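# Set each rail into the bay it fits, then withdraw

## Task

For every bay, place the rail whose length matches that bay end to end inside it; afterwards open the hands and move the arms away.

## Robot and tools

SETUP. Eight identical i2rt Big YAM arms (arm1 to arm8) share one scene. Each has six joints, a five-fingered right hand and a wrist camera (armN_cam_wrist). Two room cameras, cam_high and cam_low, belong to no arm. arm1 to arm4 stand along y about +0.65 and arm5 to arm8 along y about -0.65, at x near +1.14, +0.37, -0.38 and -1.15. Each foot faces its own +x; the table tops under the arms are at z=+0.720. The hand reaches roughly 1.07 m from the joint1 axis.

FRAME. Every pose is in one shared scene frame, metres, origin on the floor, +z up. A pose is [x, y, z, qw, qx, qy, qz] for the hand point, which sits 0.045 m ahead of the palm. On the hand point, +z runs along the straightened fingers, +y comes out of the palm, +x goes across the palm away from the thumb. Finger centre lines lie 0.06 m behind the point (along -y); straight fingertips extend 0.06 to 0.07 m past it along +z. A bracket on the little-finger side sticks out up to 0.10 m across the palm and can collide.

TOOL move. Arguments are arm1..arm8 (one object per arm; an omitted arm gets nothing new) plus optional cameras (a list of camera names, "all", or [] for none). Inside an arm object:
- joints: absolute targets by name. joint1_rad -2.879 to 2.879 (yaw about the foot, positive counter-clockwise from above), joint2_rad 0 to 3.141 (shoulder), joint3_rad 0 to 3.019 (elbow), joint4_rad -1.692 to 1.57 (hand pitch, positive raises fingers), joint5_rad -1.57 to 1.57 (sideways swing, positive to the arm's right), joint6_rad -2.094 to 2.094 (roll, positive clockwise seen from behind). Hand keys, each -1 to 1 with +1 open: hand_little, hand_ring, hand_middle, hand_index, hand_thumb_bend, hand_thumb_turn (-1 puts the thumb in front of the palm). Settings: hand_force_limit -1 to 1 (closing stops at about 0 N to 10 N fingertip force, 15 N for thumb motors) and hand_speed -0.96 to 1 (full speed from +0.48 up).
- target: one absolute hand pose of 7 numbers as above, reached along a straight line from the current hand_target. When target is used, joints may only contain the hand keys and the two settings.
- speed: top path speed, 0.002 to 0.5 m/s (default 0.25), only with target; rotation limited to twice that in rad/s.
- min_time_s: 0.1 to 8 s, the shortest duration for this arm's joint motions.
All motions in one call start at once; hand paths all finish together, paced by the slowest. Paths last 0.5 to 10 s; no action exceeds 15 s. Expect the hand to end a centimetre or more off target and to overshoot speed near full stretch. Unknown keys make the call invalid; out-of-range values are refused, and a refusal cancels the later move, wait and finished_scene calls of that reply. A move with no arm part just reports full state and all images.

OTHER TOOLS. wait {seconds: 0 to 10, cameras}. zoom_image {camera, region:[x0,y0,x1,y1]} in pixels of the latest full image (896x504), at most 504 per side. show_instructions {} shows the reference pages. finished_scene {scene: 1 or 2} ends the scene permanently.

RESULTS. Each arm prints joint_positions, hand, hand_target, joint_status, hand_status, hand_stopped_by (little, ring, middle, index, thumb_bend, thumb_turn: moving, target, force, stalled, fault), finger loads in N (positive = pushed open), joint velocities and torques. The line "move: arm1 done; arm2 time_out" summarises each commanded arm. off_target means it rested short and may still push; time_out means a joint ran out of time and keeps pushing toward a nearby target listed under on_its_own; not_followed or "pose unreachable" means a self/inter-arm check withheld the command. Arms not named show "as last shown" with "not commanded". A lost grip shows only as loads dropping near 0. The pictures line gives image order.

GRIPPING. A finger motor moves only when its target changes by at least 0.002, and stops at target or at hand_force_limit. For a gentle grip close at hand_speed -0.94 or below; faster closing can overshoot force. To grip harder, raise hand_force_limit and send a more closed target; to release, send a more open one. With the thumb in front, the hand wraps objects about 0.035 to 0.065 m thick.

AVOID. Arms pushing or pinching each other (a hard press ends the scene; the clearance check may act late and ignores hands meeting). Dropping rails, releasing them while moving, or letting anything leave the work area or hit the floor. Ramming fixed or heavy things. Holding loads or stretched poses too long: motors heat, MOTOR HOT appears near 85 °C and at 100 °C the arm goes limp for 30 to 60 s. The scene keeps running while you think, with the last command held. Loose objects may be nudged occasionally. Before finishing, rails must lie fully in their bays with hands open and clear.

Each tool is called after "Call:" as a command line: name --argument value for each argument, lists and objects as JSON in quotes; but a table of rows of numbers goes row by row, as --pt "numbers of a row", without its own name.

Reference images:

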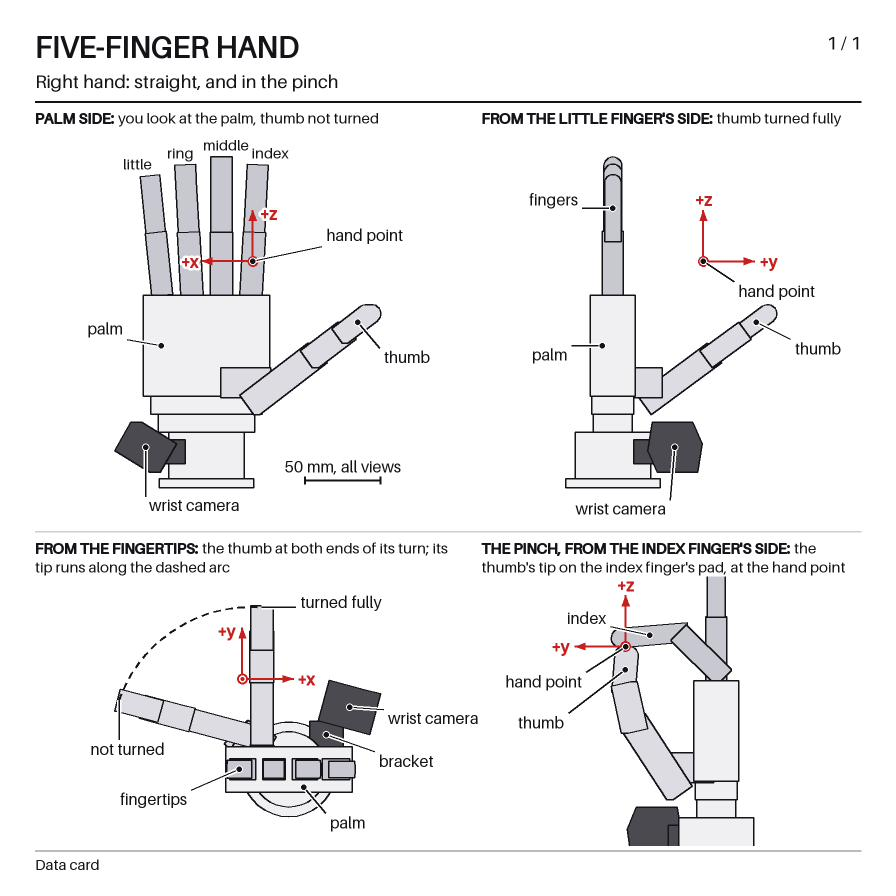

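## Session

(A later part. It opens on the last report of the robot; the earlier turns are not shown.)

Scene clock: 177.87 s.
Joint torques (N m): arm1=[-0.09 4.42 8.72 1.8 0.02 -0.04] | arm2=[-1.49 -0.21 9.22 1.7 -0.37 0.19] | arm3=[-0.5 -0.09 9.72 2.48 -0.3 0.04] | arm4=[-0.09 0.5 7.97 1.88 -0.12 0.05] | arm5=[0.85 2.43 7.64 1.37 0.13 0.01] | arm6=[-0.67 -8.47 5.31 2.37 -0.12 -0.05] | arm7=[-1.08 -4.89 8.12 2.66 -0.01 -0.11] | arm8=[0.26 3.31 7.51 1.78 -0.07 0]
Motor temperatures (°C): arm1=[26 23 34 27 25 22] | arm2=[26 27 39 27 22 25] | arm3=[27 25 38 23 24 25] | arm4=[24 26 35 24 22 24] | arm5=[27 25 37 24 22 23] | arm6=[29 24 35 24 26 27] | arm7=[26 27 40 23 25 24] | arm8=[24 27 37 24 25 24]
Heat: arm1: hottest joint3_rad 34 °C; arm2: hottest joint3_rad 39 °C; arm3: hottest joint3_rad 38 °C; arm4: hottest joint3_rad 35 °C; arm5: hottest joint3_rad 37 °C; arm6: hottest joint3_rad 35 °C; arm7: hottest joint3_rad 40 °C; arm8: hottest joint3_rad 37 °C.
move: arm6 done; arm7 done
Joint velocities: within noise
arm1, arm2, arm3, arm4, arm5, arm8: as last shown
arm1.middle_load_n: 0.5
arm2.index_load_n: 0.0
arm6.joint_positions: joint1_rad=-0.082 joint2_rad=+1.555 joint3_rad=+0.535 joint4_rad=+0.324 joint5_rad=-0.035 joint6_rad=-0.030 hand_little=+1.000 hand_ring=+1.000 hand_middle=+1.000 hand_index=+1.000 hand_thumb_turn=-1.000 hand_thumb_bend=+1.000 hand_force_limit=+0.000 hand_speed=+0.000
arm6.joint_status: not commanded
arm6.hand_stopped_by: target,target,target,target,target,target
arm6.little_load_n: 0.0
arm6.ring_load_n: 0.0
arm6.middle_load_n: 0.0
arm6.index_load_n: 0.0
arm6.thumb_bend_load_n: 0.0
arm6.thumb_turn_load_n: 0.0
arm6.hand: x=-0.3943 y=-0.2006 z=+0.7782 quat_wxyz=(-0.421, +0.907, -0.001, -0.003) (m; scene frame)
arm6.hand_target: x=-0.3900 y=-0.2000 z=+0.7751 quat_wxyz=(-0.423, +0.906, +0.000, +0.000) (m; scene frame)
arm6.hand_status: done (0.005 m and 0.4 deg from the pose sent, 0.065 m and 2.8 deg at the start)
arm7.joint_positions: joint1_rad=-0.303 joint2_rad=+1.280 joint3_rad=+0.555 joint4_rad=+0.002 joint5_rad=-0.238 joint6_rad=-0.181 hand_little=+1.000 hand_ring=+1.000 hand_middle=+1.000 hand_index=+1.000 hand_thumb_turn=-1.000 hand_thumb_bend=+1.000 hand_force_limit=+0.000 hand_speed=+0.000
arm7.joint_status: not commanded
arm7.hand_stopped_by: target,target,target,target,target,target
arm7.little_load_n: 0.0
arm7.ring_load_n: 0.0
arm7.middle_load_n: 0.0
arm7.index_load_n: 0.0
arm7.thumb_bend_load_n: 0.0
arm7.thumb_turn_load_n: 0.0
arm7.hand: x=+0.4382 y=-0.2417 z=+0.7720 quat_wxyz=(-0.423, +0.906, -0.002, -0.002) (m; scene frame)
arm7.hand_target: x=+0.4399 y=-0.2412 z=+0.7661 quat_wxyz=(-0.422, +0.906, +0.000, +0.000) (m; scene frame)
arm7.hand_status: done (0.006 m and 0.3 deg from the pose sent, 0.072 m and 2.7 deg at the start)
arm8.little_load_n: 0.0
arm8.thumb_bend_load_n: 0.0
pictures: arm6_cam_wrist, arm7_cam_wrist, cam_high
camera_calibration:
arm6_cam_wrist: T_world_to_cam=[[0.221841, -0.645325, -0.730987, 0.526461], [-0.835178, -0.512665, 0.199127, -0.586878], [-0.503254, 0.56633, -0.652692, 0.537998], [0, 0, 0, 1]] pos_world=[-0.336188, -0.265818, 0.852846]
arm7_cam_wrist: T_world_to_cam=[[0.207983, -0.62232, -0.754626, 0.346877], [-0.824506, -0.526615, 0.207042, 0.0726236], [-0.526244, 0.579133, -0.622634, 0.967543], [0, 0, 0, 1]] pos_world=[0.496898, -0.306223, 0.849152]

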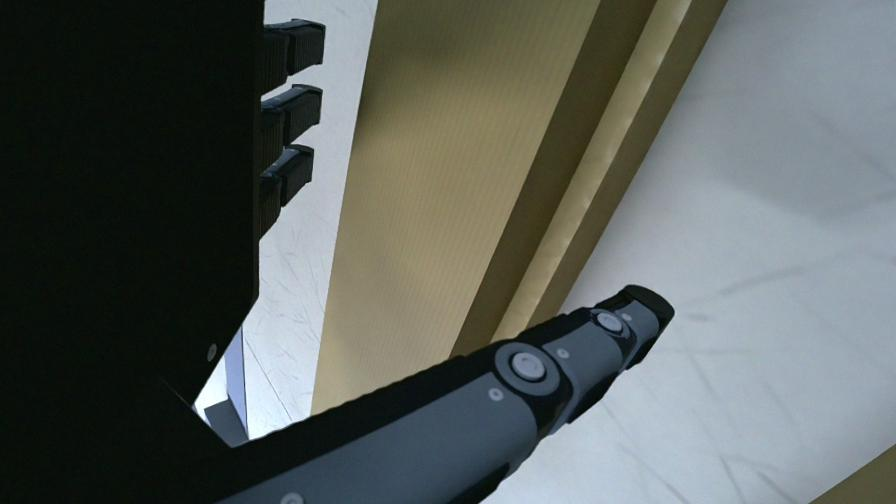

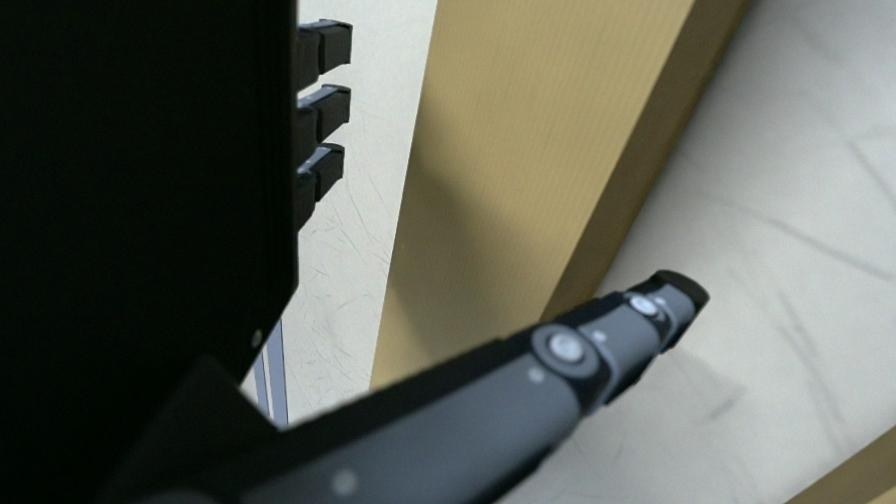

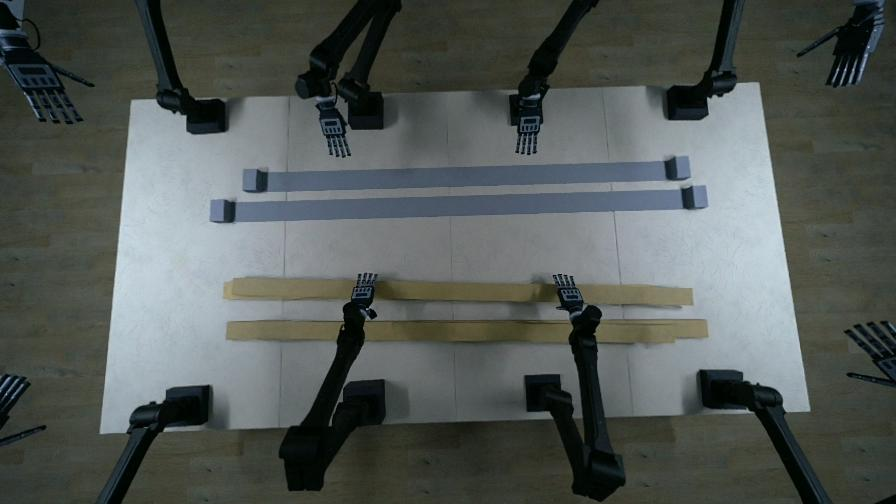

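Call:
move --arm6 '{"target": [-0.39, -0.200, 0.755, 0.4226, -0.9063, 0, 0], "speed": 0.1}' --arm7 '{"target": [0.44, -0.241, 0.745, 0.4226, -0.9063, 0, 0], "speed": 0.1}'

Call:
move --arm6 '{"target": [-0.39, -0.120, 0.757, 0.4226, -0.9063, 0, 0], "speed": 0.06}' --arm7 '{"target": [0.44, -0.144, 0.747, 0.4226, -0.9063, 0, 0], "speed": 0.06}' --cameras '["cam_high", "arm6_cam_wrist", "arm7_cam_wrist"]'

Scene clock: 189.57 s.
Joint torques (N m): arm1=[-0.26 4.37 8.72 1.83 0.02 -0.02] | arm2=[-0.67 0.73 9.03 1.65 -0.38 0.2] | arm3=[-0.91 -0.03 9.78 2.5 -0.26 0.07] | arm4=[-0.5 0.26 7.66 2.03 -0.13 0] | arm5=[0.85 2.49 7.65 1.35 0.14 0] | arm6=[-0.79 -8.29 4.79 2.41 -0.13 -0.1] | arm7=[-0.91 -5.36 7.53 2.67 0.01 -0.11] | arm8=[0.21 3.31 7.53 1.81 -0.06 0]
Motor temperatures (°C): arm1=[26 23 34 27 25 22] | arm2=[26 27 39 27 22 25] | arm3=[26 25 38 23 24 25] | arm4=[24 26 35 24 22 24] | arm5=[27 25 37 24 22 23] | arm6=[29 24 35 24 26 27] | arm7=[26 27 40 23 25 24] | arm8=[24 27 37 24 25 24]
Heat: arm1: hottest joint3_rad 34 °C; arm2: hottest joint3_rad 39 °C; arm3: hottest joint3_rad 38 °C; arm4: hottest joint3_rad 35 °C; arm5: hottest joint3_rad 37 °C; arm6: hottest joint3_rad 35 °C; arm7: hottest joint3_rad 40 °C; arm8: hottest joint3_rad 37 °C.
move: arm6 done; arm7 done
Joint velocities: within noise
arm1, arm2, arm3, arm4, arm5, arm8: as last shown
arm1.middle_load_n: 0.0
arm6.joint_positions: joint1_rad=-0.082 joint2_rad=+1.625 joint3_rad=+0.528 joint4_rad=+0.403 joint5_rad=-0.035 joint6_rad=-0.030 hand_little=+1.000 hand_ring=+1.000 hand_middle=+1.000 hand_index=+1.000 hand_thumb_turn=-1.000 hand_thumb_bend=+1.000 hand_force_limit=+0.000 hand_speed=+0.000
arm6.joint_status: not commanded
arm6.hand_stopped_by: target,target,target,target,target,target
arm6.little_load_n: 0.0
arm6.ring_load_n: 0.0
arm6.middle_load_n: 0.0
arm6.index_load_n: -0.5
arm6.thumb_bend_load_n: 0.0
arm6.thumb_turn_load_n: 0.0
arm6.hand: x=-0.3945 y=-0.1997 z=+0.7588 quat_wxyz=(-0.422, +0.907, -0.001, -0.003) (m; scene frame)
arm6.hand_target: x=-0.3900 y=-0.2002 z=+0.7550 quat_wxyz=(-0.422, +0.906, +0.000, +0.000) (m; scene frame)
arm6.hand_status: done (0.006 m and 0.4 deg from the pose sent, 0.024 m and 0.4 deg at the start)
arm7.joint_positions: joint1_rad=-0.303 joint2_rad=+1.337 joint3_rad=+0.531 joint4_rad=+0.085 joint5_rad=-0.238 joint6_rad=-0.181 hand_little=+1.000 hand_ring=+1.000 hand_middle=+1.000 hand_index=+1.000 hand_thumb_turn=-1.000 hand_thumb_bend=+1.000 hand_force_limit=+0.000 hand_speed=+0.000
arm7.joint_status: not commanded
arm7.hand_stopped_by: target,target,target,target,target,target
arm7.little_load_n: 0.0
arm7.ring_load_n: 0.0
arm7.middle_load_n: 0.0
arm7.index_load_n: 0.0
arm7.thumb_bend_load_n: 0.0
arm7.thumb_turn_load_n: 0.0
arm7.hand: x=+0.4386 y=-0.2410 z=+0.7516 quat_wxyz=(-0.424, +0.906, -0.002, -0.002) (m; scene frame)
arm7.hand_target: x=+0.4399 y=-0.2413 z=+0.7451 quat_wxyz=(-0.422, +0.906, +0.000, +0.000) (m; scene frame)
arm7.hand_status: done (0.007 m and 0.3 deg from the pose sent, 0.027 m and 0.3 deg at the start)
pictures: none

Scene clock: 191.80 s.
Joint torques (N m): arm1=[0.09 4.25 8.72 1.77 0.01 -0.04] | arm2=[-1.9 0.32 9.11 1.73 -0.35 0.18] | arm3=[-0.09 -0.32 9.74 2.36 -0.24 0.06] | arm4=[-0.79 0.26 7.88 1.95 -0.12 0.07] | arm5=[0.91 2.49 7.66 1.33 0.14 0.01] | arm6=[0.5 -9.58 9.96 2.04 0.12 0.02] | arm7=[-0.09 -7.3 13.64 1.92 0.13 0.07] | arm8=[0.21 3.37 7.51 1.8 -0.07 0]
Motor temperatures (°C): arm1=[26 23 34 27 25 22] | arm2=[26 27 39 27 22 25] | arm3=[26 25 38 23 24 25] | arm4=[24 26 35 24 22 24] | arm5=[27 25 37 24 22 23] | arm6=[29 24 35 24 26 27] | arm7=[26 27 40 23 25 24] | arm8=[24 27 38 24 25 24]
Heat: arm1: hottest joint3_rad 34 °C; arm2: hottest joint3_rad 39 °C; arm3: hottest joint3_rad 38 °C; arm4: hottest joint3_rad 35 °C; arm5: hottest joint3_rad 37 °C; arm6: hottest joint3_rad 35 °C; arm7: hottest joint3_rad 40 °C; arm8: hottest joint3_rad 38 °C.
move: arm6 off_target; arm7 off_target
Joint velocities: within noise
arm1, arm2, arm3, arm4, arm5, arm8: as last shown
arm6.joint_positions: joint1_rad=-0.082 joint2_rad=+1.738 joint3_rad=+0.686 joint4_rad=+0.315 joint5_rad=-0.034 joint6_rad=-0.030 hand_little=+1.000 hand_ring=+1.000 hand_middle=+1.000 hand_index=+1.000 hand_thumb_turn=-1.000 hand_thumb_bend=+1.000 hand_force_limit=+0.000 hand_speed=+0.000
arm6.joint_status: not commanded
arm6.hand_stopped_by: target,target,target,target,target,target
arm6.little_load_n: 0.0
arm6.ring_load_n: 0.0
arm6.middle_load_n: 0.0
arm6.index_load_n: 0.0
arm6.thumb_bend_load_n: 1.0
arm6.thumb_turn_load_n: 0.0
arm6.hand: x=-0.3921 y=-0.1524 z=+0.7472 quat_wxyz=(-0.402, +0.915, -0.001, -0.003) (m; scene frame)
arm6.hand_target: x=-0.3899 y=-0.1220 z=+0.7585 quat_wxyz=(-0.423, +0.906, +0.000, +0.000) (m; scene frame)
arm6.hand_status: off_target (0.034 m and 2.6 deg from the pose sent, 0.080 m and 0.4 deg at the start)
arm7.joint_positions: joint1_rad=-0.249 joint2_rad=+1.536 joint3_rad=+0.698 joint4_rad=+0.079 joint5_rad=-0.189 joint6_rad=-0.152 hand_little=+1.000 hand_ring=+1.000 hand_middle=+1.000 hand_index=+1.000 hand_thumb_turn=-1.000 hand_thumb_bend=+1.000 hand_force_limit=+0.000 hand_speed=+0.000
arm7.joint_status: not commanded
arm7.hand_stopped_by: target,target,target,target,target,target
arm7.little_load_n: 0.0
arm7.ring_load_n: 0.0
arm7.middle_load_n: 0.0
arm7.index_load_n: 0.0
arm7.thumb_bend_load_n: 1.0
arm7.thumb_turn_load_n: 0.0
arm7.hand: x=+0.4381 y=-0.1805 z=+0.7332 quat_wxyz=(-0.403, +0.915, -0.002, -0.001) (m; scene frame)
arm7.hand_target: x=+0.4394 y=-0.1468 z=+0.7487 quat_wxyz=(-0.423, +0.906, +0.000, +0.000) (m; scene frame)
arm7.hand_status: off_target (0.039 m and 2.5 deg from the pose sent, 0.097 m and 0.3 deg at the start)
pictures: arm6_cam_wrist, arm7_cam_wrist, cam_high
camera_calibration:
arm6_cam_wrist: T_world_to_cam=[[0.220666, -0.675274, -0.703784, 0.509077], [-0.835251, -0.503434, 0.221155, -0.569266], [-0.503649, 0.539035, -0.675114, 0.503975], [0, 0, 0, 1]] pos_world=[-0.33399, -0.214482, 0.824417]
arm7_cam_wrist: T_world_to_cam=[[0.207172, -0.655123, -0.726563, 0.329459], [-0.825215, -0.515918, 0.229888, 0.0982617], [-0.525452, 0.551945, -0.647501, 0.920857], [0, 0, 0, 1]] pos_world=[0.496698, -0.241731, 0.81304]

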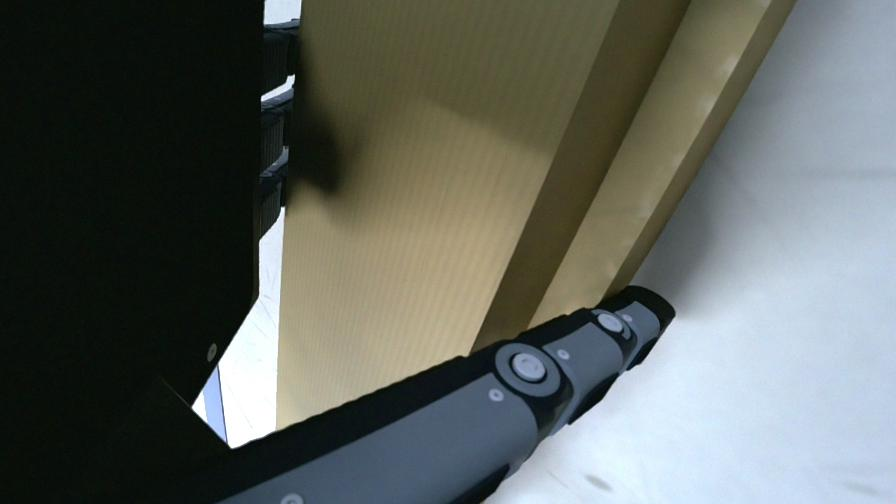

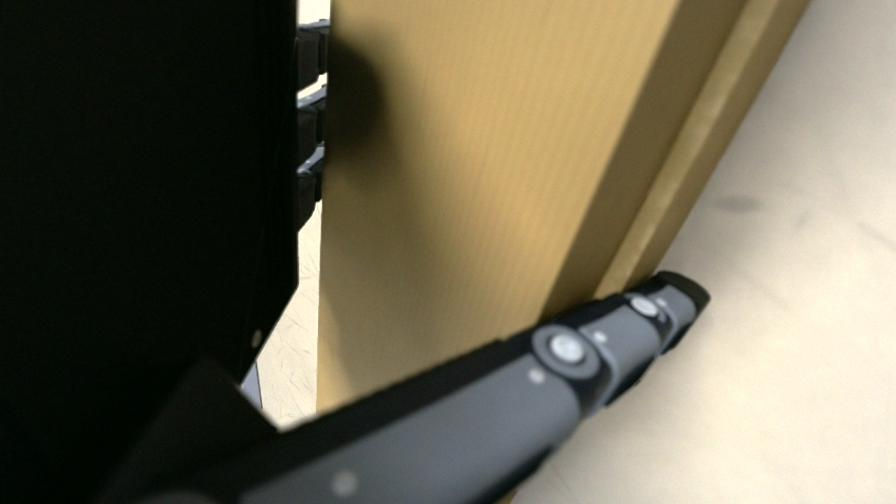

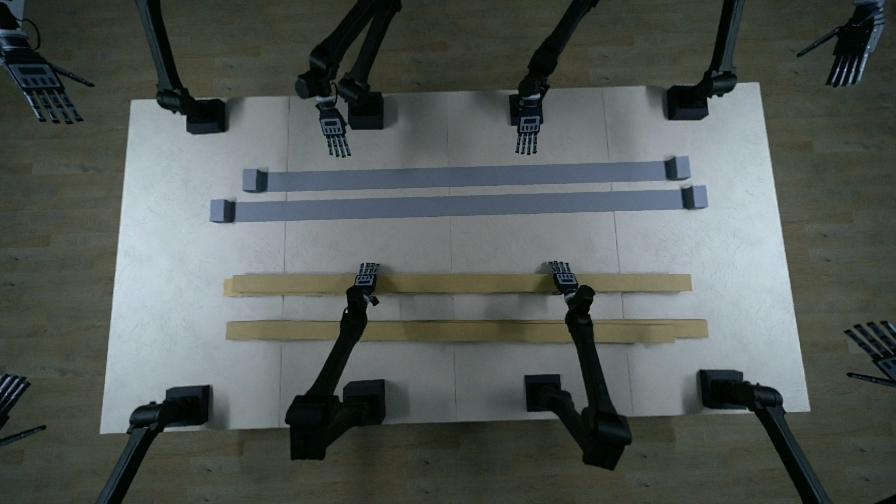

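Call:
move --arm6 '{"target": [-0.39, -0.055, 0.770, 0.4226, -0.9063, 0, 0], "speed": 0.06}' --arm7 '{"target": [0.44, -0.065, 0.768, 0.4226, -0.9063, 0, 0], "speed": 0.06}' --cameras '["cam_high", "arm6_cam_wrist", "arm7_cam_wrist"]'

Scene clock: 201.63 s.
Joint torques (N m): arm1=[-0.26 4.19 8.85 1.81 0.02 -0.04] | arm2=[-1.73 0.38 9.21 1.51 -0.4 0.14] | arm3=[-0.21 -0.44 9.76 2.22 -0.3 0.05] | arm4=[-0.03 0.26 8.05 2.22 -0.11 0] | arm5=[0.85 2.49 7.64 1.37 0.14 0.01] | arm6=[0.85 -12.51 11.44 2.11 0.19 0.03] | arm7=[0.21 -11.87 15.45 2.04 0.03 0.15] | arm8=[0.21 3.31 7.53 1.78 -0.06 0]
Motor temperatures (°C): arm1=[26 23 35 27 25 22] | arm2=[26 27 39 27 22 25] | arm3=[26 25 38 23 24 25] | arm4=[24 26 35 24 22 24] | arm5=[27 25 37 24 22 23] | arm6=[29 24 36 24 26 27] | arm7=[26 27 40 23 25 24] | arm8=[24 27 38 24 25 24]
Heat: arm1: hottest joint3_rad 35 °C; arm2: hottest joint3_rad 39 °C; arm3: hottest joint3_rad 38 °C; arm4: hottest joint3_rad 35 °C; arm5: hottest joint3_rad 37 °C; arm6: hottest joint3_rad 36 °C; arm7: hottest joint3_rad 40 °C; arm8: hottest joint3_rad 38 °C.
move: arm6 off_target; arm7 off_target
Joint velocities: within noise
arm1, arm2, arm3, arm4, arm5, arm8: as last shown
arm6.joint_positions: joint1_rad=-0.082 joint2_rad=+1.827 joint3_rad=+0.867 joint4_rad=+0.193 joint5_rad=-0.031 joint6_rad=-0.030 hand_little=+1.000 hand_ring=+1.000 hand_middle=+1.000 hand_index=+1.000 hand_thumb_turn=-1.000 hand_thumb_bend=+1.000 hand_force_limit=+0.000 hand_speed=+0.000
arm6.joint_status: not commanded
arm6.hand_stopped_by: target,target,target,target,target,target
arm6.little_load_n: 0.0
arm6.ring_load_n: 0.0
arm6.middle_load_n: 0.0
arm6.index_load_n: 0.0
arm6.thumb_bend_load_n: 0.5
arm6.thumb_turn_load_n: 1.0
arm6.hand: x=-0.3891 y=-0.0978 z=+0.7483 quat_wxyz=(-0.389, +0.921, -0.002, -0.003) (m; scene frame)
arm6.hand_target: x=-0.3900 y=-0.0582 z=+0.7724 quat_wxyz=(-0.423, +0.906, +0.000, +0.000) (m; scene frame)
arm6.hand_status: off_target (0.048 m and 4.3 deg from the pose sent, 0.100 m and 2.6 deg at the start)
arm7.joint_positions: joint1_rad=-0.213 joint2_rad=+1.677 joint3_rad=+0.919 joint4_rad=-0.034 joint5_rad=-0.159 joint6_rad=-0.136 hand_little=+1.000 hand_ring=+1.000 hand_middle=+1.000 hand_index=+1.000 hand_thumb_turn=-1.000 hand_thumb_bend=+1.000 hand_force_limit=+0.000 hand_speed=+0.000
arm7.joint_status: not commanded
arm7.hand_stopped_by: target,target,target,target,target,target
arm7.little_load_n: 0.0
arm7.ring_load_n: 0.0
arm7.middle_load_n: 0.0
arm7.index_load_n: 0.0
arm7.thumb_bend_load_n: 0.5
arm7.thumb_turn_load_n: 0.0
arm7.hand: x=+0.4396 y=-0.1123 z=+0.7379 quat_wxyz=(-0.386, +0.922, -0.001, -0.001) (m; scene frame)
arm7.hand_target: x=+0.4392 y=-0.0695 z=+0.7705 quat_wxyz=(-0.423, +0.906, +0.000, -0.001) (m; scene frame)
arm7.hand_status: off_target (0.056 m and 4.6 deg from the pose sent, 0.121 m and 2.5 deg at the start)
pictures: arm6_cam_wrist, arm7_cam_wrist, cam_high
camera_calibration:
arm6_cam_wrist: T_world_to_cam=[[0.219782, -0.696328, -0.683244, 0.528274], [-0.836219, -0.495176, 0.235668, -0.549965], [-0.502428, 0.519546, -0.691114, 0.487251], [0, 0, 0, 1]] pos_world=[-0.331188, -0.157626, 0.827296]
arm7_cam_wrist: T_world_to_cam=[[0.20982, -0.6806, -0.701968, 0.355086], [-0.824002, -0.509553, 0.247745, 0.120595], [-0.526305, 0.526441, -0.66773, 0.899539], [0, 0, 0, 1]] pos_world=[0.498298, -0.170433, 0.820031]

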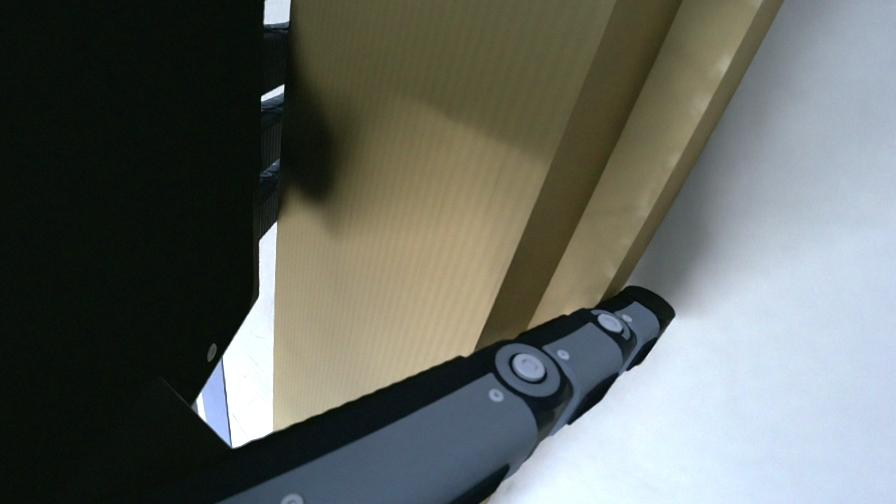

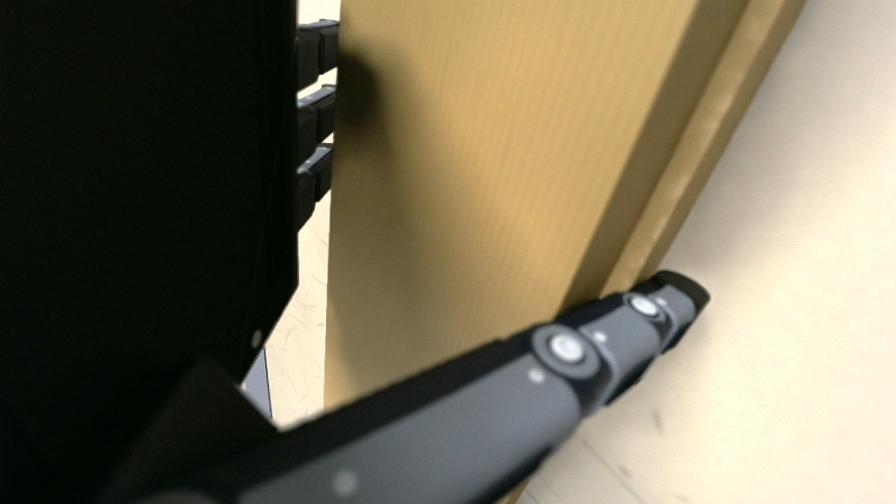

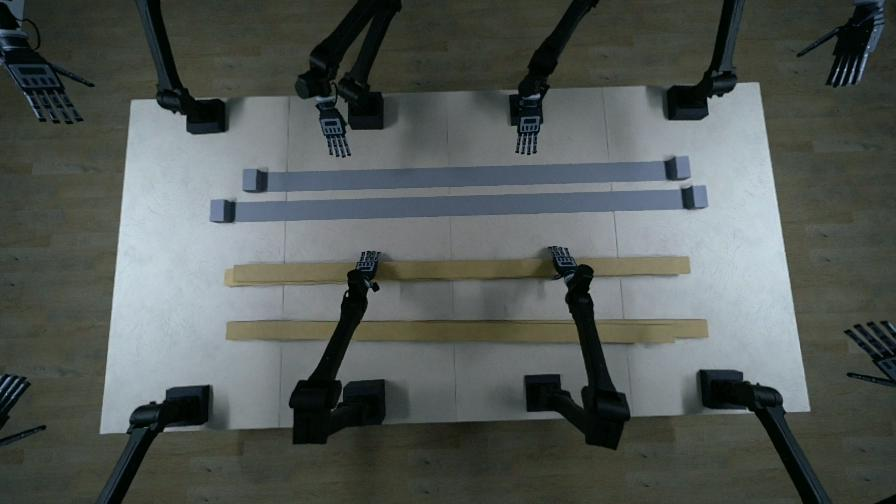

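Call:
move --arm6 '{"target": [-0.39, -0.006, 0.778, 0.4226, -0.9063, 0, 0], "speed": 0.06}' --arm7 '{"target": [0.44, -0.014, 0.781, 0.4226, -0.9063, 0, 0], "speed": 0.06}' --cameras '["cam_high"]'

Call:
zoom_image --camera "cam_high" --region '[200, 220, 320, 310]'

Call:
zoom_image --camera "cam_high" --region '[600, 220, 720, 310]'

Scene clock: 208.73 s.
Joint torques (N m): arm1=[0.26 4.13 8.75 1.72 0.03 -0.03] | arm2=[-1.2 0.38 9.18 1.65 -0.4 0.17] | arm3=[-0.5 0.03 9.73 2.35 -0.32 0.04] | arm4=[-0.5 0.85 7.91 2.14 -0.14 0.02] | arm5=[0.97 2.43 7.65 1.35 0.13 0.01] | arm6=[1.2 -14.21 12.72 2.25 0.13 0.05] | arm7=[0.03 -13.68 15.87 2.14 0.06 0.12] | arm8=[0.21 3.37 7.53 1.8 -0.07 0]
Motor temperatures (°C): arm1=[26 23 35 27 25 22] | arm2=[26 27 39 27 22 25] | arm3=[26 25 38 23 24 25] | arm4=[24 26 35 24 22 24] | arm5=[27 25 37 24 22 23] | arm6=[29 24 36 24 26 27] | arm7=[26 28 43 23 25 24] | arm8=[24 27 38 24 25 24]
Heat: arm1: hottest joint3_rad 35 °C; arm2: hottest joint3_rad 39 °C; arm3: hottest joint3_rad 38 °C; arm4: hottest joint3_rad 35 °C; arm5: hottest joint3_rad 37 °C; arm6: hottest joint3_rad 36 °C; arm7: hottest joint3_rad 43 °C; arm8: hottest joint3_rad 38 °C.
move: arm6 off_target; arm7 off_target
Joint velocities: within noise
arm1, arm2, arm3, arm4, arm5, arm8: as last shown
arm2.index_load_n: -0.5
arm6.joint_positions: joint1_rad=-0.081 joint2_rad=+1.900 joint3_rad=+1.012 joint4_rad=+0.105 joint5_rad=-0.027 joint6_rad=-0.030 hand_little=+1.000 hand_ring=+1.000 hand_middle=+1.000 hand_index=+1.000 hand_thumb_turn=-1.000 hand_thumb_bend=+1.000 hand_force_limit=+0.000 hand_speed=+0.000
arm6.joint_status: not commanded
arm6.hand_stopped_by: target,target,target,target,target,target
arm6.little_load_n: 0.0
arm6.ring_load_n: 0.0
arm6.middle_load_n: 0.0
arm6.index_load_n: 0.0
arm6.thumb_bend_load_n: 0.5
arm6.thumb_turn_load_n: 1.0
arm6.hand: x=-0.3871 y=-0.0546 z=+0.7492 quat_wxyz=(-0.381, +0.924, -0.002, -0.002) (m; scene frame)
arm6.hand_target: x=-0.3902 y=-0.0104 z=+0.7809 quat_wxyz=(-0.423, +0.906, +0.000, +0.000) (m; scene frame)
arm6.hand_status: off_target (0.057 m and 5.2 deg from the pose sent, 0.097 m and 4.3 deg at the start)
arm7.joint_positions: joint1_rad=-0.194 joint2_rad=+1.764 joint3_rad=+1.087 joint4_rad=-0.111 joint5_rad=-0.146 joint6_rad=-0.122 hand_little=+1.000 hand_ring=+1.000 hand_middle=+1.000 hand_index=+1.000 hand_thumb_turn=-1.000 hand_thumb_bend=+1.000 hand_force_limit=+0.000 hand_speed=+0.000
arm7.joint_status: not commanded
arm7.hand_stopped_by: target,target,target,target,target,target
arm7.little_load_n: 0.0
arm7.ring_load_n: 0.0
arm7.middle_load_n: 0.0
arm7.index_load_n: 0.0
arm7.thumb_bend_load_n: 0.5
arm7.thumb_turn_load_n: 0.0
arm7.hand: x=+0.4407 y=-0.0592 z=+0.7506 quat_wxyz=(-0.387, +0.922, -0.001, -0.001) (m; scene frame)
arm7.hand_target: x=+0.4393 y=-0.0185 z=+0.7831 quat_wxyz=(-0.423, +0.906, +0.000, +0.000) (m; scene frame)
arm7.hand_status: off_target (0.054 m and 4.5 deg from the pose sent, 0.107 m and 4.6 deg at the start)
pictures: cam_high

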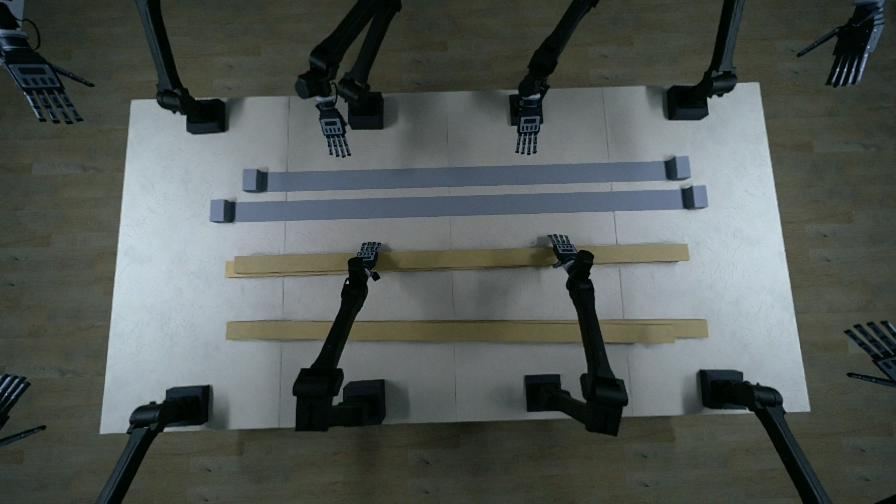

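Scaled by 4.200.

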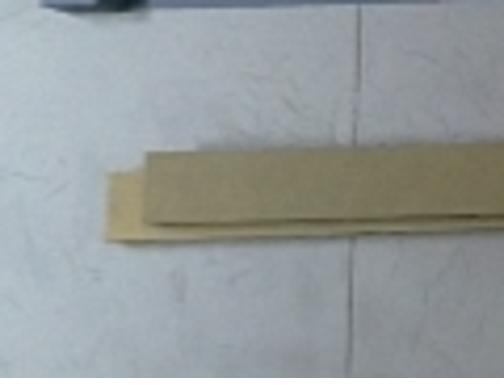

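Scaled by 4.200.

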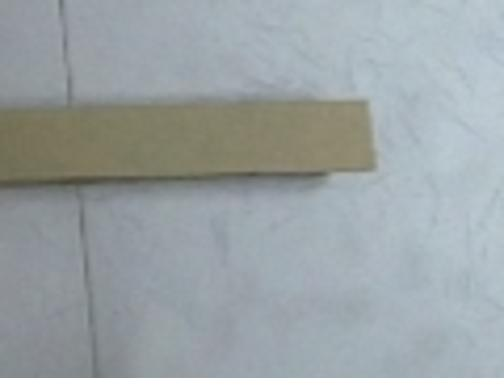

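Call:
move --arm6 '{"target": [-0.39, -0.060, 0.80, 0.4226, -0.9063, 0, 0], "speed": 0.1}' --arm7 '{"target": [0.44, -0.065, 0.79, 0.4226, -0.9063, 0, 0], "speed": 0.1}'

Call:
move --arm6 '{"target": [-0.39, -0.045, 0.776, 0.4226, -0.9063, 0, 0], "speed": 0.08}' --arm7 '{"target": [0.44, -0.049, 0.766, 0.4226, -0.9063, 0, 0], "speed": 0.08}' --cameras '["cam_high", "arm6_cam_wrist", "arm7_cam_wrist"]'

Scene clock: 237.17 s.
Joint torques (N m): arm1=[0.15 4.25 8.79 1.83 0.03 -0.04] | arm2=[-1.85 -0.44 9.43 1.74 -0.4 0.24] | arm3=[-0.62 0.32 9.83 2.35 -0.24 0.05] | arm4=[0.32 -0.62 7.84 1.98 -0.11 0.05] | arm5=[0.97 2.49 7.65 1.35 0.14 0.01] | arm6=[0.97 -14.56 6.5 2.25 0.06 0.04] | arm7=[-1.32 -14.45 8.47 2.54 -0.04 0.01] | arm8=[0.21 3.37 7.51 1.78 -0.07 0]
Motor temperatures (°C): arm1=[26 23 35 27 25 22] | arm2=[26 27 39 27 23 25] | arm3=[26 25 38 23 24 25] | arm4=[24 26 35 24 22 24] | arm5=[27 25 37 24 22 23] | arm6=[29 25 38 24 26 27] | arm7=[26 28 46 23 25 24] | arm8=[24 27 38 24 25 24]
Heat: arm1: hottest joint3_rad 35 °C; arm2: hottest joint3_rad 39 °C; arm3: hottest joint3_rad 38 °C; arm4: hottest joint3_rad 35 °C; arm5: hottest joint3_rad 37 °C; arm6: hottest joint3_rad 38 °C; arm7: hottest joint3_rad 46 °C; arm8: hottest joint3_rad 38 °C.
move: arm6 done; arm7 done
Joint velocities: within noise
arm1.joint_positions: joint1_rad=+0.161 joint2_rad=+0.542 joint3_rad=+1.331 joint4_rad=-1.419 joint5_rad=-0.133 joint6_rad=-1.445 hand_little=+1.000 hand_ring=+1.000 hand_middle=+1.000 hand_index=+1.000 hand_thumb_turn=+1.000 hand_thumb_bend=+1.000 hand_force_limit=+0.000 hand_speed=-0.800
arm1.joint_status: not commanded
arm1.hand_stopped_by: target,target,target,target,target,target
arm1.little_load_n: 0.0
arm1.ring_load_n: 0.0
arm1.middle_load_n: 0.0
arm1.index_load_n: 0.0
arm1.thumb_bend_load_n: 0.0
arm1.thumb_turn_load_n: -0.5
arm1.hand: x=+1.1381 y=+0.4625 z=+1.2338 quat_wxyz=(+0.233, +0.648, -0.605, +0.399) (m; scene frame)
arm1.hand_target: x=+1.1379 y=+0.4635 z=+1.2436 quat_wxyz=(+0.240, +0.645, -0.601, +0.407) (m; scene frame)
arm1.hand_status: not commanded
arm2, arm3: as last shown
arm2.index_load_n: 0.0
arm4.joint_positions: joint1_rad=-0.268 joint2_rad=+0.629 joint3_rad=+1.398 joint4_rad=-1.367 joint5_rad=-0.217 joint6_rad=-1.085 hand_little=+1.000 hand_ring=+1.000 hand_middle=+1.000 hand_index=+1.000 hand_thumb_turn=+1.000 hand_thumb_bend=+1.000 hand_force_limit=+0.000 hand_speed=-0.800
arm4.joint_status: not commanded
arm4.hand_stopped_by: target,target,target,target,target,target
arm4.little_load_n: 0.0
arm4.ring_load_n: 0.0
arm4.middle_load_n: 0.0
arm4.index_load_n: 0.0
arm4.thumb_bend_load_n: 0.0
arm4.thumb_turn_load_n: 0.0
arm4.hand: x=-1.1984 y=+0.4319 z=+1.2351 quat_wxyz=(+0.206, +0.414, -0.777, +0.428) (m; scene frame)
arm4.hand_target: x=-1.1983 y=+0.4323 z=+1.2476 quat_wxyz=(+0.214, +0.412, -0.770, +0.438) (m; scene frame)
arm4.hand_status: not commanded
arm5.joint_positions: joint1_rad=+0.011 joint2_rad=+0.614 joint3_rad=+1.457 joint4_rad=-1.493 joint5_rad=-0.095 joint6_rad=-1.307 hand_little=+1.000 hand_ring=+1.000 hand_middle=+1.000 hand_index=+1.000 hand_thumb_turn=+1.000 hand_thumb_bend=+1.000 hand_force_limit=+0.000 hand_speed=-0.800
arm5.joint_status: not commanded
arm5.hand_stopped_by: target,target,target,target,target,target
arm5.little_load_n: 0.0
arm5.ring_load_n: 0.0
arm5.middle_load_n: 0.0
arm5.index_load_n: 0.0
arm5.thumb_bend_load_n: 0.0
arm5.thumb_turn_load_n: 0.0
arm5.hand: x=-1.1150 y=-0.4527 z=+1.2485 quat_wxyz=(-0.385, +0.688, +0.572, +0.224) (m; scene frame)
arm5.hand_target: x=-1.1149 y=-0.4531 z=+1.2579 quat_wxyz=(-0.394, +0.684, +0.569, +0.230) (m; scene frame)
arm5.hand_status: not commanded
arm6.joint_positions: joint1_rad=-0.081 joint2_rad=+1.784 joint3_rad=+0.950 joint4_rad=+0.121 joint5_rad=-0.027 joint6_rad=-0.030 hand_little=+1.000 hand_ring=+1.000 hand_middle=+1.000 hand_index=+1.000 hand_thumb_turn=-1.000 hand_thumb_bend=+1.000 hand_force_limit=+0.000 hand_speed=+0.000
arm6.joint_status: not commanded
arm6.hand_stopped_by: target,target,target,target,target,target
arm6.little_load_n: 0.0
arm6.ring_load_n: 0.0
arm6.middle_load_n: 0.0
arm6.index_load_n: 0.0
arm6.thumb_bend_load_n: 0.0
arm6.thumb_turn_load_n: 0.0
arm6.hand: x=-0.3871 y=-0.0630 z=+0.7928 quat_wxyz=(-0.413, +0.911, -0.002, +0.000) (m; scene frame)
arm6.hand_target: x=-0.3900 y=-0.0600 z=+0.8000 quat_wxyz=(-0.423, +0.906, +0.000, +0.000) (m; scene frame)
arm6.hand_status: done (0.008 m and 1.2 deg from the pose sent, 0.051 m and 5.2 deg at the start)
arm7.joint_positions: joint1_rad=-0.194 joint2_rad=+1.676 joint3_rad=+1.048 joint4_rad=-0.102 joint5_rad=-0.156 joint6_rad=-0.122 hand_little=+1.000 hand_ring=+1.000 hand_middle=+1.000 hand_index=+1.000 hand_thumb_turn=-1.000 hand_thumb_bend=+1.000 hand_force_limit=+0.000 hand_speed=+0.000
arm7.joint_status: not commanded
arm7.hand_stopped_by: target,target,target,target,target,target
arm7.little_load_n: 0.0
arm7.ring_load_n: 0.0
arm7.middle_load_n: 0.0
arm7.index_load_n: 0.0
arm7.thumb_bend_load_n: 0.0
arm7.thumb_turn_load_n: 0.0
arm7.hand: x=+0.4370 y=-0.0667 z=+0.7851 quat_wxyz=(-0.413, +0.911, +0.004, -0.001) (m; scene frame)
arm7.hand_target: x=+0.4401 y=-0.0650 z=+0.7900 quat_wxyz=(-0.423, +0.906, +0.000, +0.000) (m; scene frame)
arm7.hand_status: done (0.006 m and 1.3 deg from the pose sent, 0.040 m and 4.5 deg at the start)
arm8.joint_positions: joint1_rad=-0.155 joint2_rad=+0.618 joint3_rad=+1.318 joint4_rad=-1.293 joint5_rad=-0.218 joint6_rad=-1.221 hand_little=+1.000 hand_ring=+1.000 hand_middle=+1.000 hand_index=+1.000 hand_thumb_turn=+1.000 hand_thumb_bend=+1.000 hand_force_limit=+0.000 hand_speed=-0.800
arm8.joint_status: not commanded
arm8.hand_stopped_by: target,target,target,target,target,target
arm8.little_load_n: 0.0
arm8.ring_load_n: 0.0
arm8.middle_load_n: 0.0
arm8.index_load_n: 0.0
arm8.thumb_bend_load_n: 0.0
arm8.thumb_turn_load_n: 0.0
arm8.hand: x=+1.1831 y=-0.4101 z=+1.2144 quat_wxyz=(-0.411, +0.742, +0.478, +0.228) (m; scene frame)
arm8.hand_target: x=+1.1830 y=-0.4103 z=+1.2243 quat_wxyz=(-0.418, +0.737, +0.476, +0.235) (m; scene frame)
arm8.hand_status: not commanded
pictures: none

Scene clock: 238.40 s.
Joint torques (N m): arm1=[0.21 4.25 8.76 1.83 0.01 -0.03] | arm2=[-1.85 -0.09 9.28 1.59 -0.37 0.16] | arm3=[-0.09 0.44 9.68 2.37 -0.27 0.09] | arm4=[-0.5 -0.26 8.08 1.95 -0.15 0.06] | arm5=[0.85 2.49 7.65 1.32 0.13 0.01] | arm6=[0.79 -12.98 8.64 2.28 0.05 0.06] | arm7=[-0.97 -12.81 10.18 2.69 0.13 0.04] | arm8=[0.21 3.37 7.53 1.78 -0.07 0]
Motor temperatures (°C): arm1=[26 23 35 27 25 22] | arm2=[26 27 39 27 23 25] | arm3=[26 25 38 23 24 25] | arm4=[24 26 35 24 22 24] | arm5=[27 25 37 24 22 23] | arm6=[29 25 38 24 26 27] | arm7=[26 28 46 23 25 24] | arm8=[24 27 38 24 25 24]
Heat: arm1: hottest joint3_rad 35 °C; arm2: hottest joint3_rad 39 °C; arm3: hottest joint3_rad 38 °C; arm4: hottest joint3_rad 35 °C; arm5: hottest joint3_rad 37 °C; arm6: hottest joint3_rad 38 °C; arm7: hottest joint3_rad 46 °C; arm8: hottest joint3_rad 38 °C.
move: arm6 off_target; arm7 off_target
Joint velocities: within noise
arm1, arm4, arm5, arm8: as last shown
arm1.thumb_bend_load_n: -0.5
arm1.thumb_turn_load_n: 0.0
arm2.joint_positions: joint1_rad=-0.587 joint2_rad=+0.455 joint3_rad=+0.601 joint4_rad=-1.009 joint5_rad=-0.430 joint6_rad=-0.403 hand_little=+1.000 hand_ring=+1.000 hand_middle=+1.000 hand_index=+1.000 hand_thumb_turn=-1.000 hand_thumb_bend=+1.000 hand_force_limit=+0.000 hand_speed=+0.000
arm2.joint_status: not commanded
arm2.hand_stopped_by: target,target,target,target,target,target
arm2.little_load_n: 0.0
arm2.ring_load_n: 0.0
arm2.middle_load_n: 0.0
arm2.index_load_n: 0.0
arm2.thumb_bend_load_n: 0.0
arm2.thumb_turn_load_n: 0.0
arm2.hand: x=+0.3386 y=+0.4374 z=+0.9198 quat_wxyz=(-0.019, -0.002, -0.919, +0.393) (m; scene frame)
arm2.hand_target: x=+0.3359 y=+0.4343 z=+0.9247 quat_wxyz=(-0.015, -0.008, -0.915, +0.404) (m; scene frame)
arm2.hand_status: not commanded
arm3.joint_positions: joint1_rad=-0.571 joint2_rad=+0.398 joint3_rad=+0.449 joint4_rad=-0.940 joint5_rad=-0.442 joint6_rad=-0.417 hand_little=+1.000 hand_ring=+1.000 hand_middle=+1.000 hand_index=+1.000 hand_thumb_turn=-1.000 hand_thumb_bend=+1.000 hand_force_limit=+0.000 hand_speed=+0.000
arm3.joint_status: not commanded
arm3.hand_stopped_by: target,target,target,target,target,target
arm3.little_load_n: 0.0
arm3.ring_load_n: 0.0
arm3.middle_load_n: 0.0
arm3.index_load_n: 0.0
arm3.thumb_bend_load_n: 0.0
arm3.thumb_turn_load_n: 0.0
arm3.hand: x=-0.4177 y=+0.4427 z=+0.9101 quat_wxyz=(-0.024, -0.004, -0.922, +0.385) (m; scene frame)
arm3.hand_target: x=-0.4210 y=+0.4388 z=+0.9133 quat_wxyz=(-0.019, -0.008, -0.918, +0.396) (m; scene frame)
arm3.hand_status: not commanded
arm5.ring_load_n: -0.5
arm6.joint_positions: joint1_rad=-0.081 joint2_rad=+1.841 joint3_rad=+0.950 joint4_rad=+0.163 joint5_rad=-0.027 joint6_rad=-0.030 hand_little=+1.000 hand_ring=+1.000 hand_middle=+1.000 hand_index=+1.000 hand_thumb_turn=-1.000 hand_thumb_bend=+1.000 hand_force_limit=+0.000 hand_speed=+0.000
arm6.joint_status: not commanded
arm6.hand_stopped_by: target,target,target,target,target,target
arm6.little_load_n: 0.0
arm6.ring_load_n: 0.0
arm6.middle_load_n: 0.0
arm6.index_load_n: 0.0
arm6.thumb_bend_load_n: 0.0
arm6.thumb_turn_load_n: 0.0
arm6.hand: x=-0.3873 y=-0.0631 z=+0.7671 quat_wxyz=(-0.406, +0.914, -0.002, +0.000) (m; scene frame)
arm6.hand_target: x=-0.3901 y=-0.0457 z=+0.7764 quat_wxyz=(-0.423, +0.906, +0.000, +0.000) (m; scene frame)
arm6.hand_status: off_target (0.020 m and 2.1 deg from the pose sent, 0.025 m and 1.2 deg at the start)
arm7.joint_positions: joint1_rad=-0.194 joint2_rad=+1.720 joint3_rad=+1.048 joint4_rad=-0.053 joint5_rad=-0.156 joint6_rad=-0.122 hand_little=+1.000 hand_ring=+1.000 hand_middle=+1.000 hand_index=+1.000 hand_thumb_turn=-1.000 hand_thumb_bend=+1.000 hand_force_limit=+0.000 hand_speed=+0.000
arm7.joint_status: not commanded
arm7.hand_stopped_by: target,target,target,target,target,target
arm7.little_load_n: 0.0
arm7.ring_load_n: 0.0
arm7.middle_load_n: 0.0
arm7.index_load_n: 0.0
arm7.thumb_bend_load_n: 0.0
arm7.thumb_turn_load_n: 0.0
arm7.hand: x=+0.4385 y=-0.0598 z=+0.7675 quat_wxyz=(-0.415, +0.910, +0.004, +0.000) (m; scene frame)
arm7.hand_target: x=+0.4400 y=-0.0492 z=+0.7663 quat_wxyz=(-0.423, +0.906, +0.000, +0.000) (m; scene frame)
arm7.hand_status: off_target (0.011 m and 1.0 deg from the pose sent, 0.026 m and 1.3 deg at the start)
pictures: arm6_cam_wrist, arm7_cam_wrist, cam_high
camera_calibration:
arm6_cam_wrist: T_world_to_cam=[[0.221477, -0.670461, -0.708118, 0.586251], [-0.838537, -0.501622, 0.212678, -0.519291], [-0.497799, 0.546679, -0.673303, 0.473096], [0, 0, 0, 1]] pos_world=[-0.329778, -0.126061, 0.844114]
arm7_cam_wrist: T_world_to_cam=[[0.218595, -0.632792, -0.742826, 0.442242], [-0.821296, -0.530391, 0.210137, 0.16566], [-0.526962, 0.564145, -0.63565, 0.868967], [0, 0, 0, 1]] pos_world=[0.497296, -0.122512, 0.846057]

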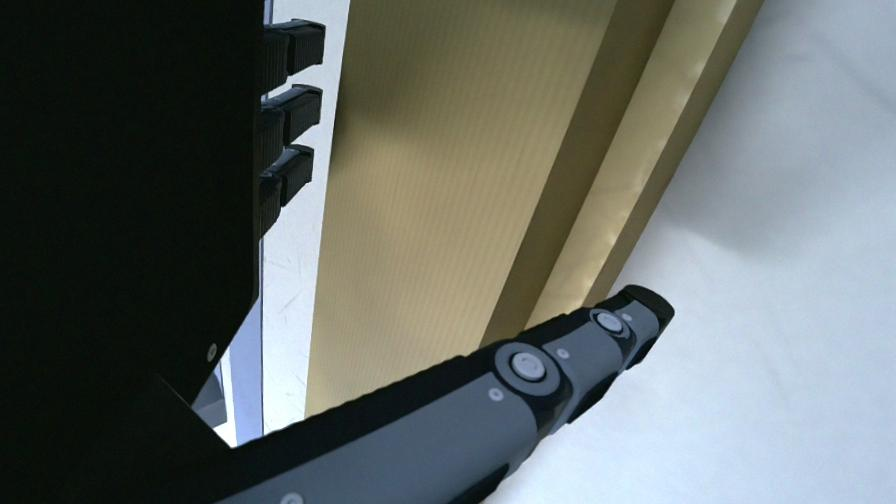

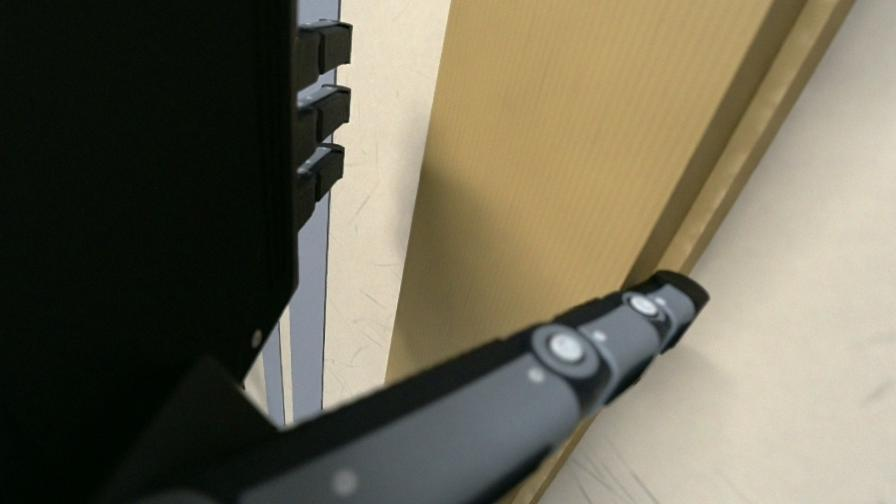

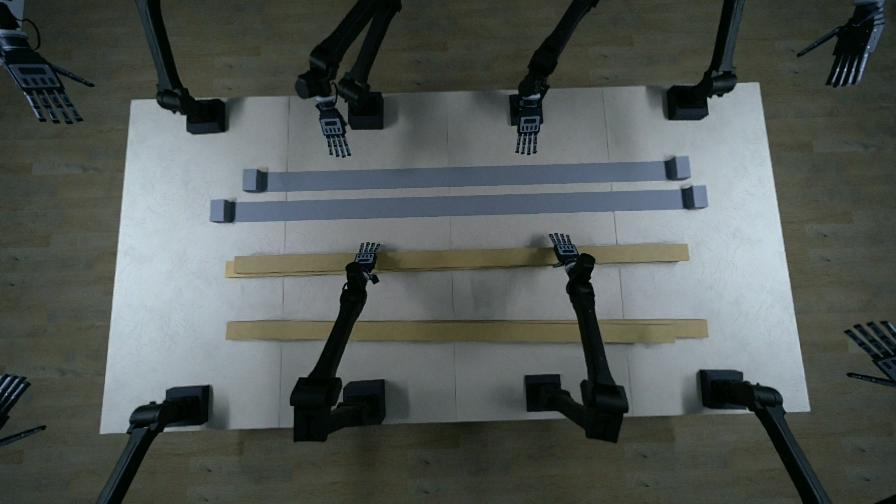

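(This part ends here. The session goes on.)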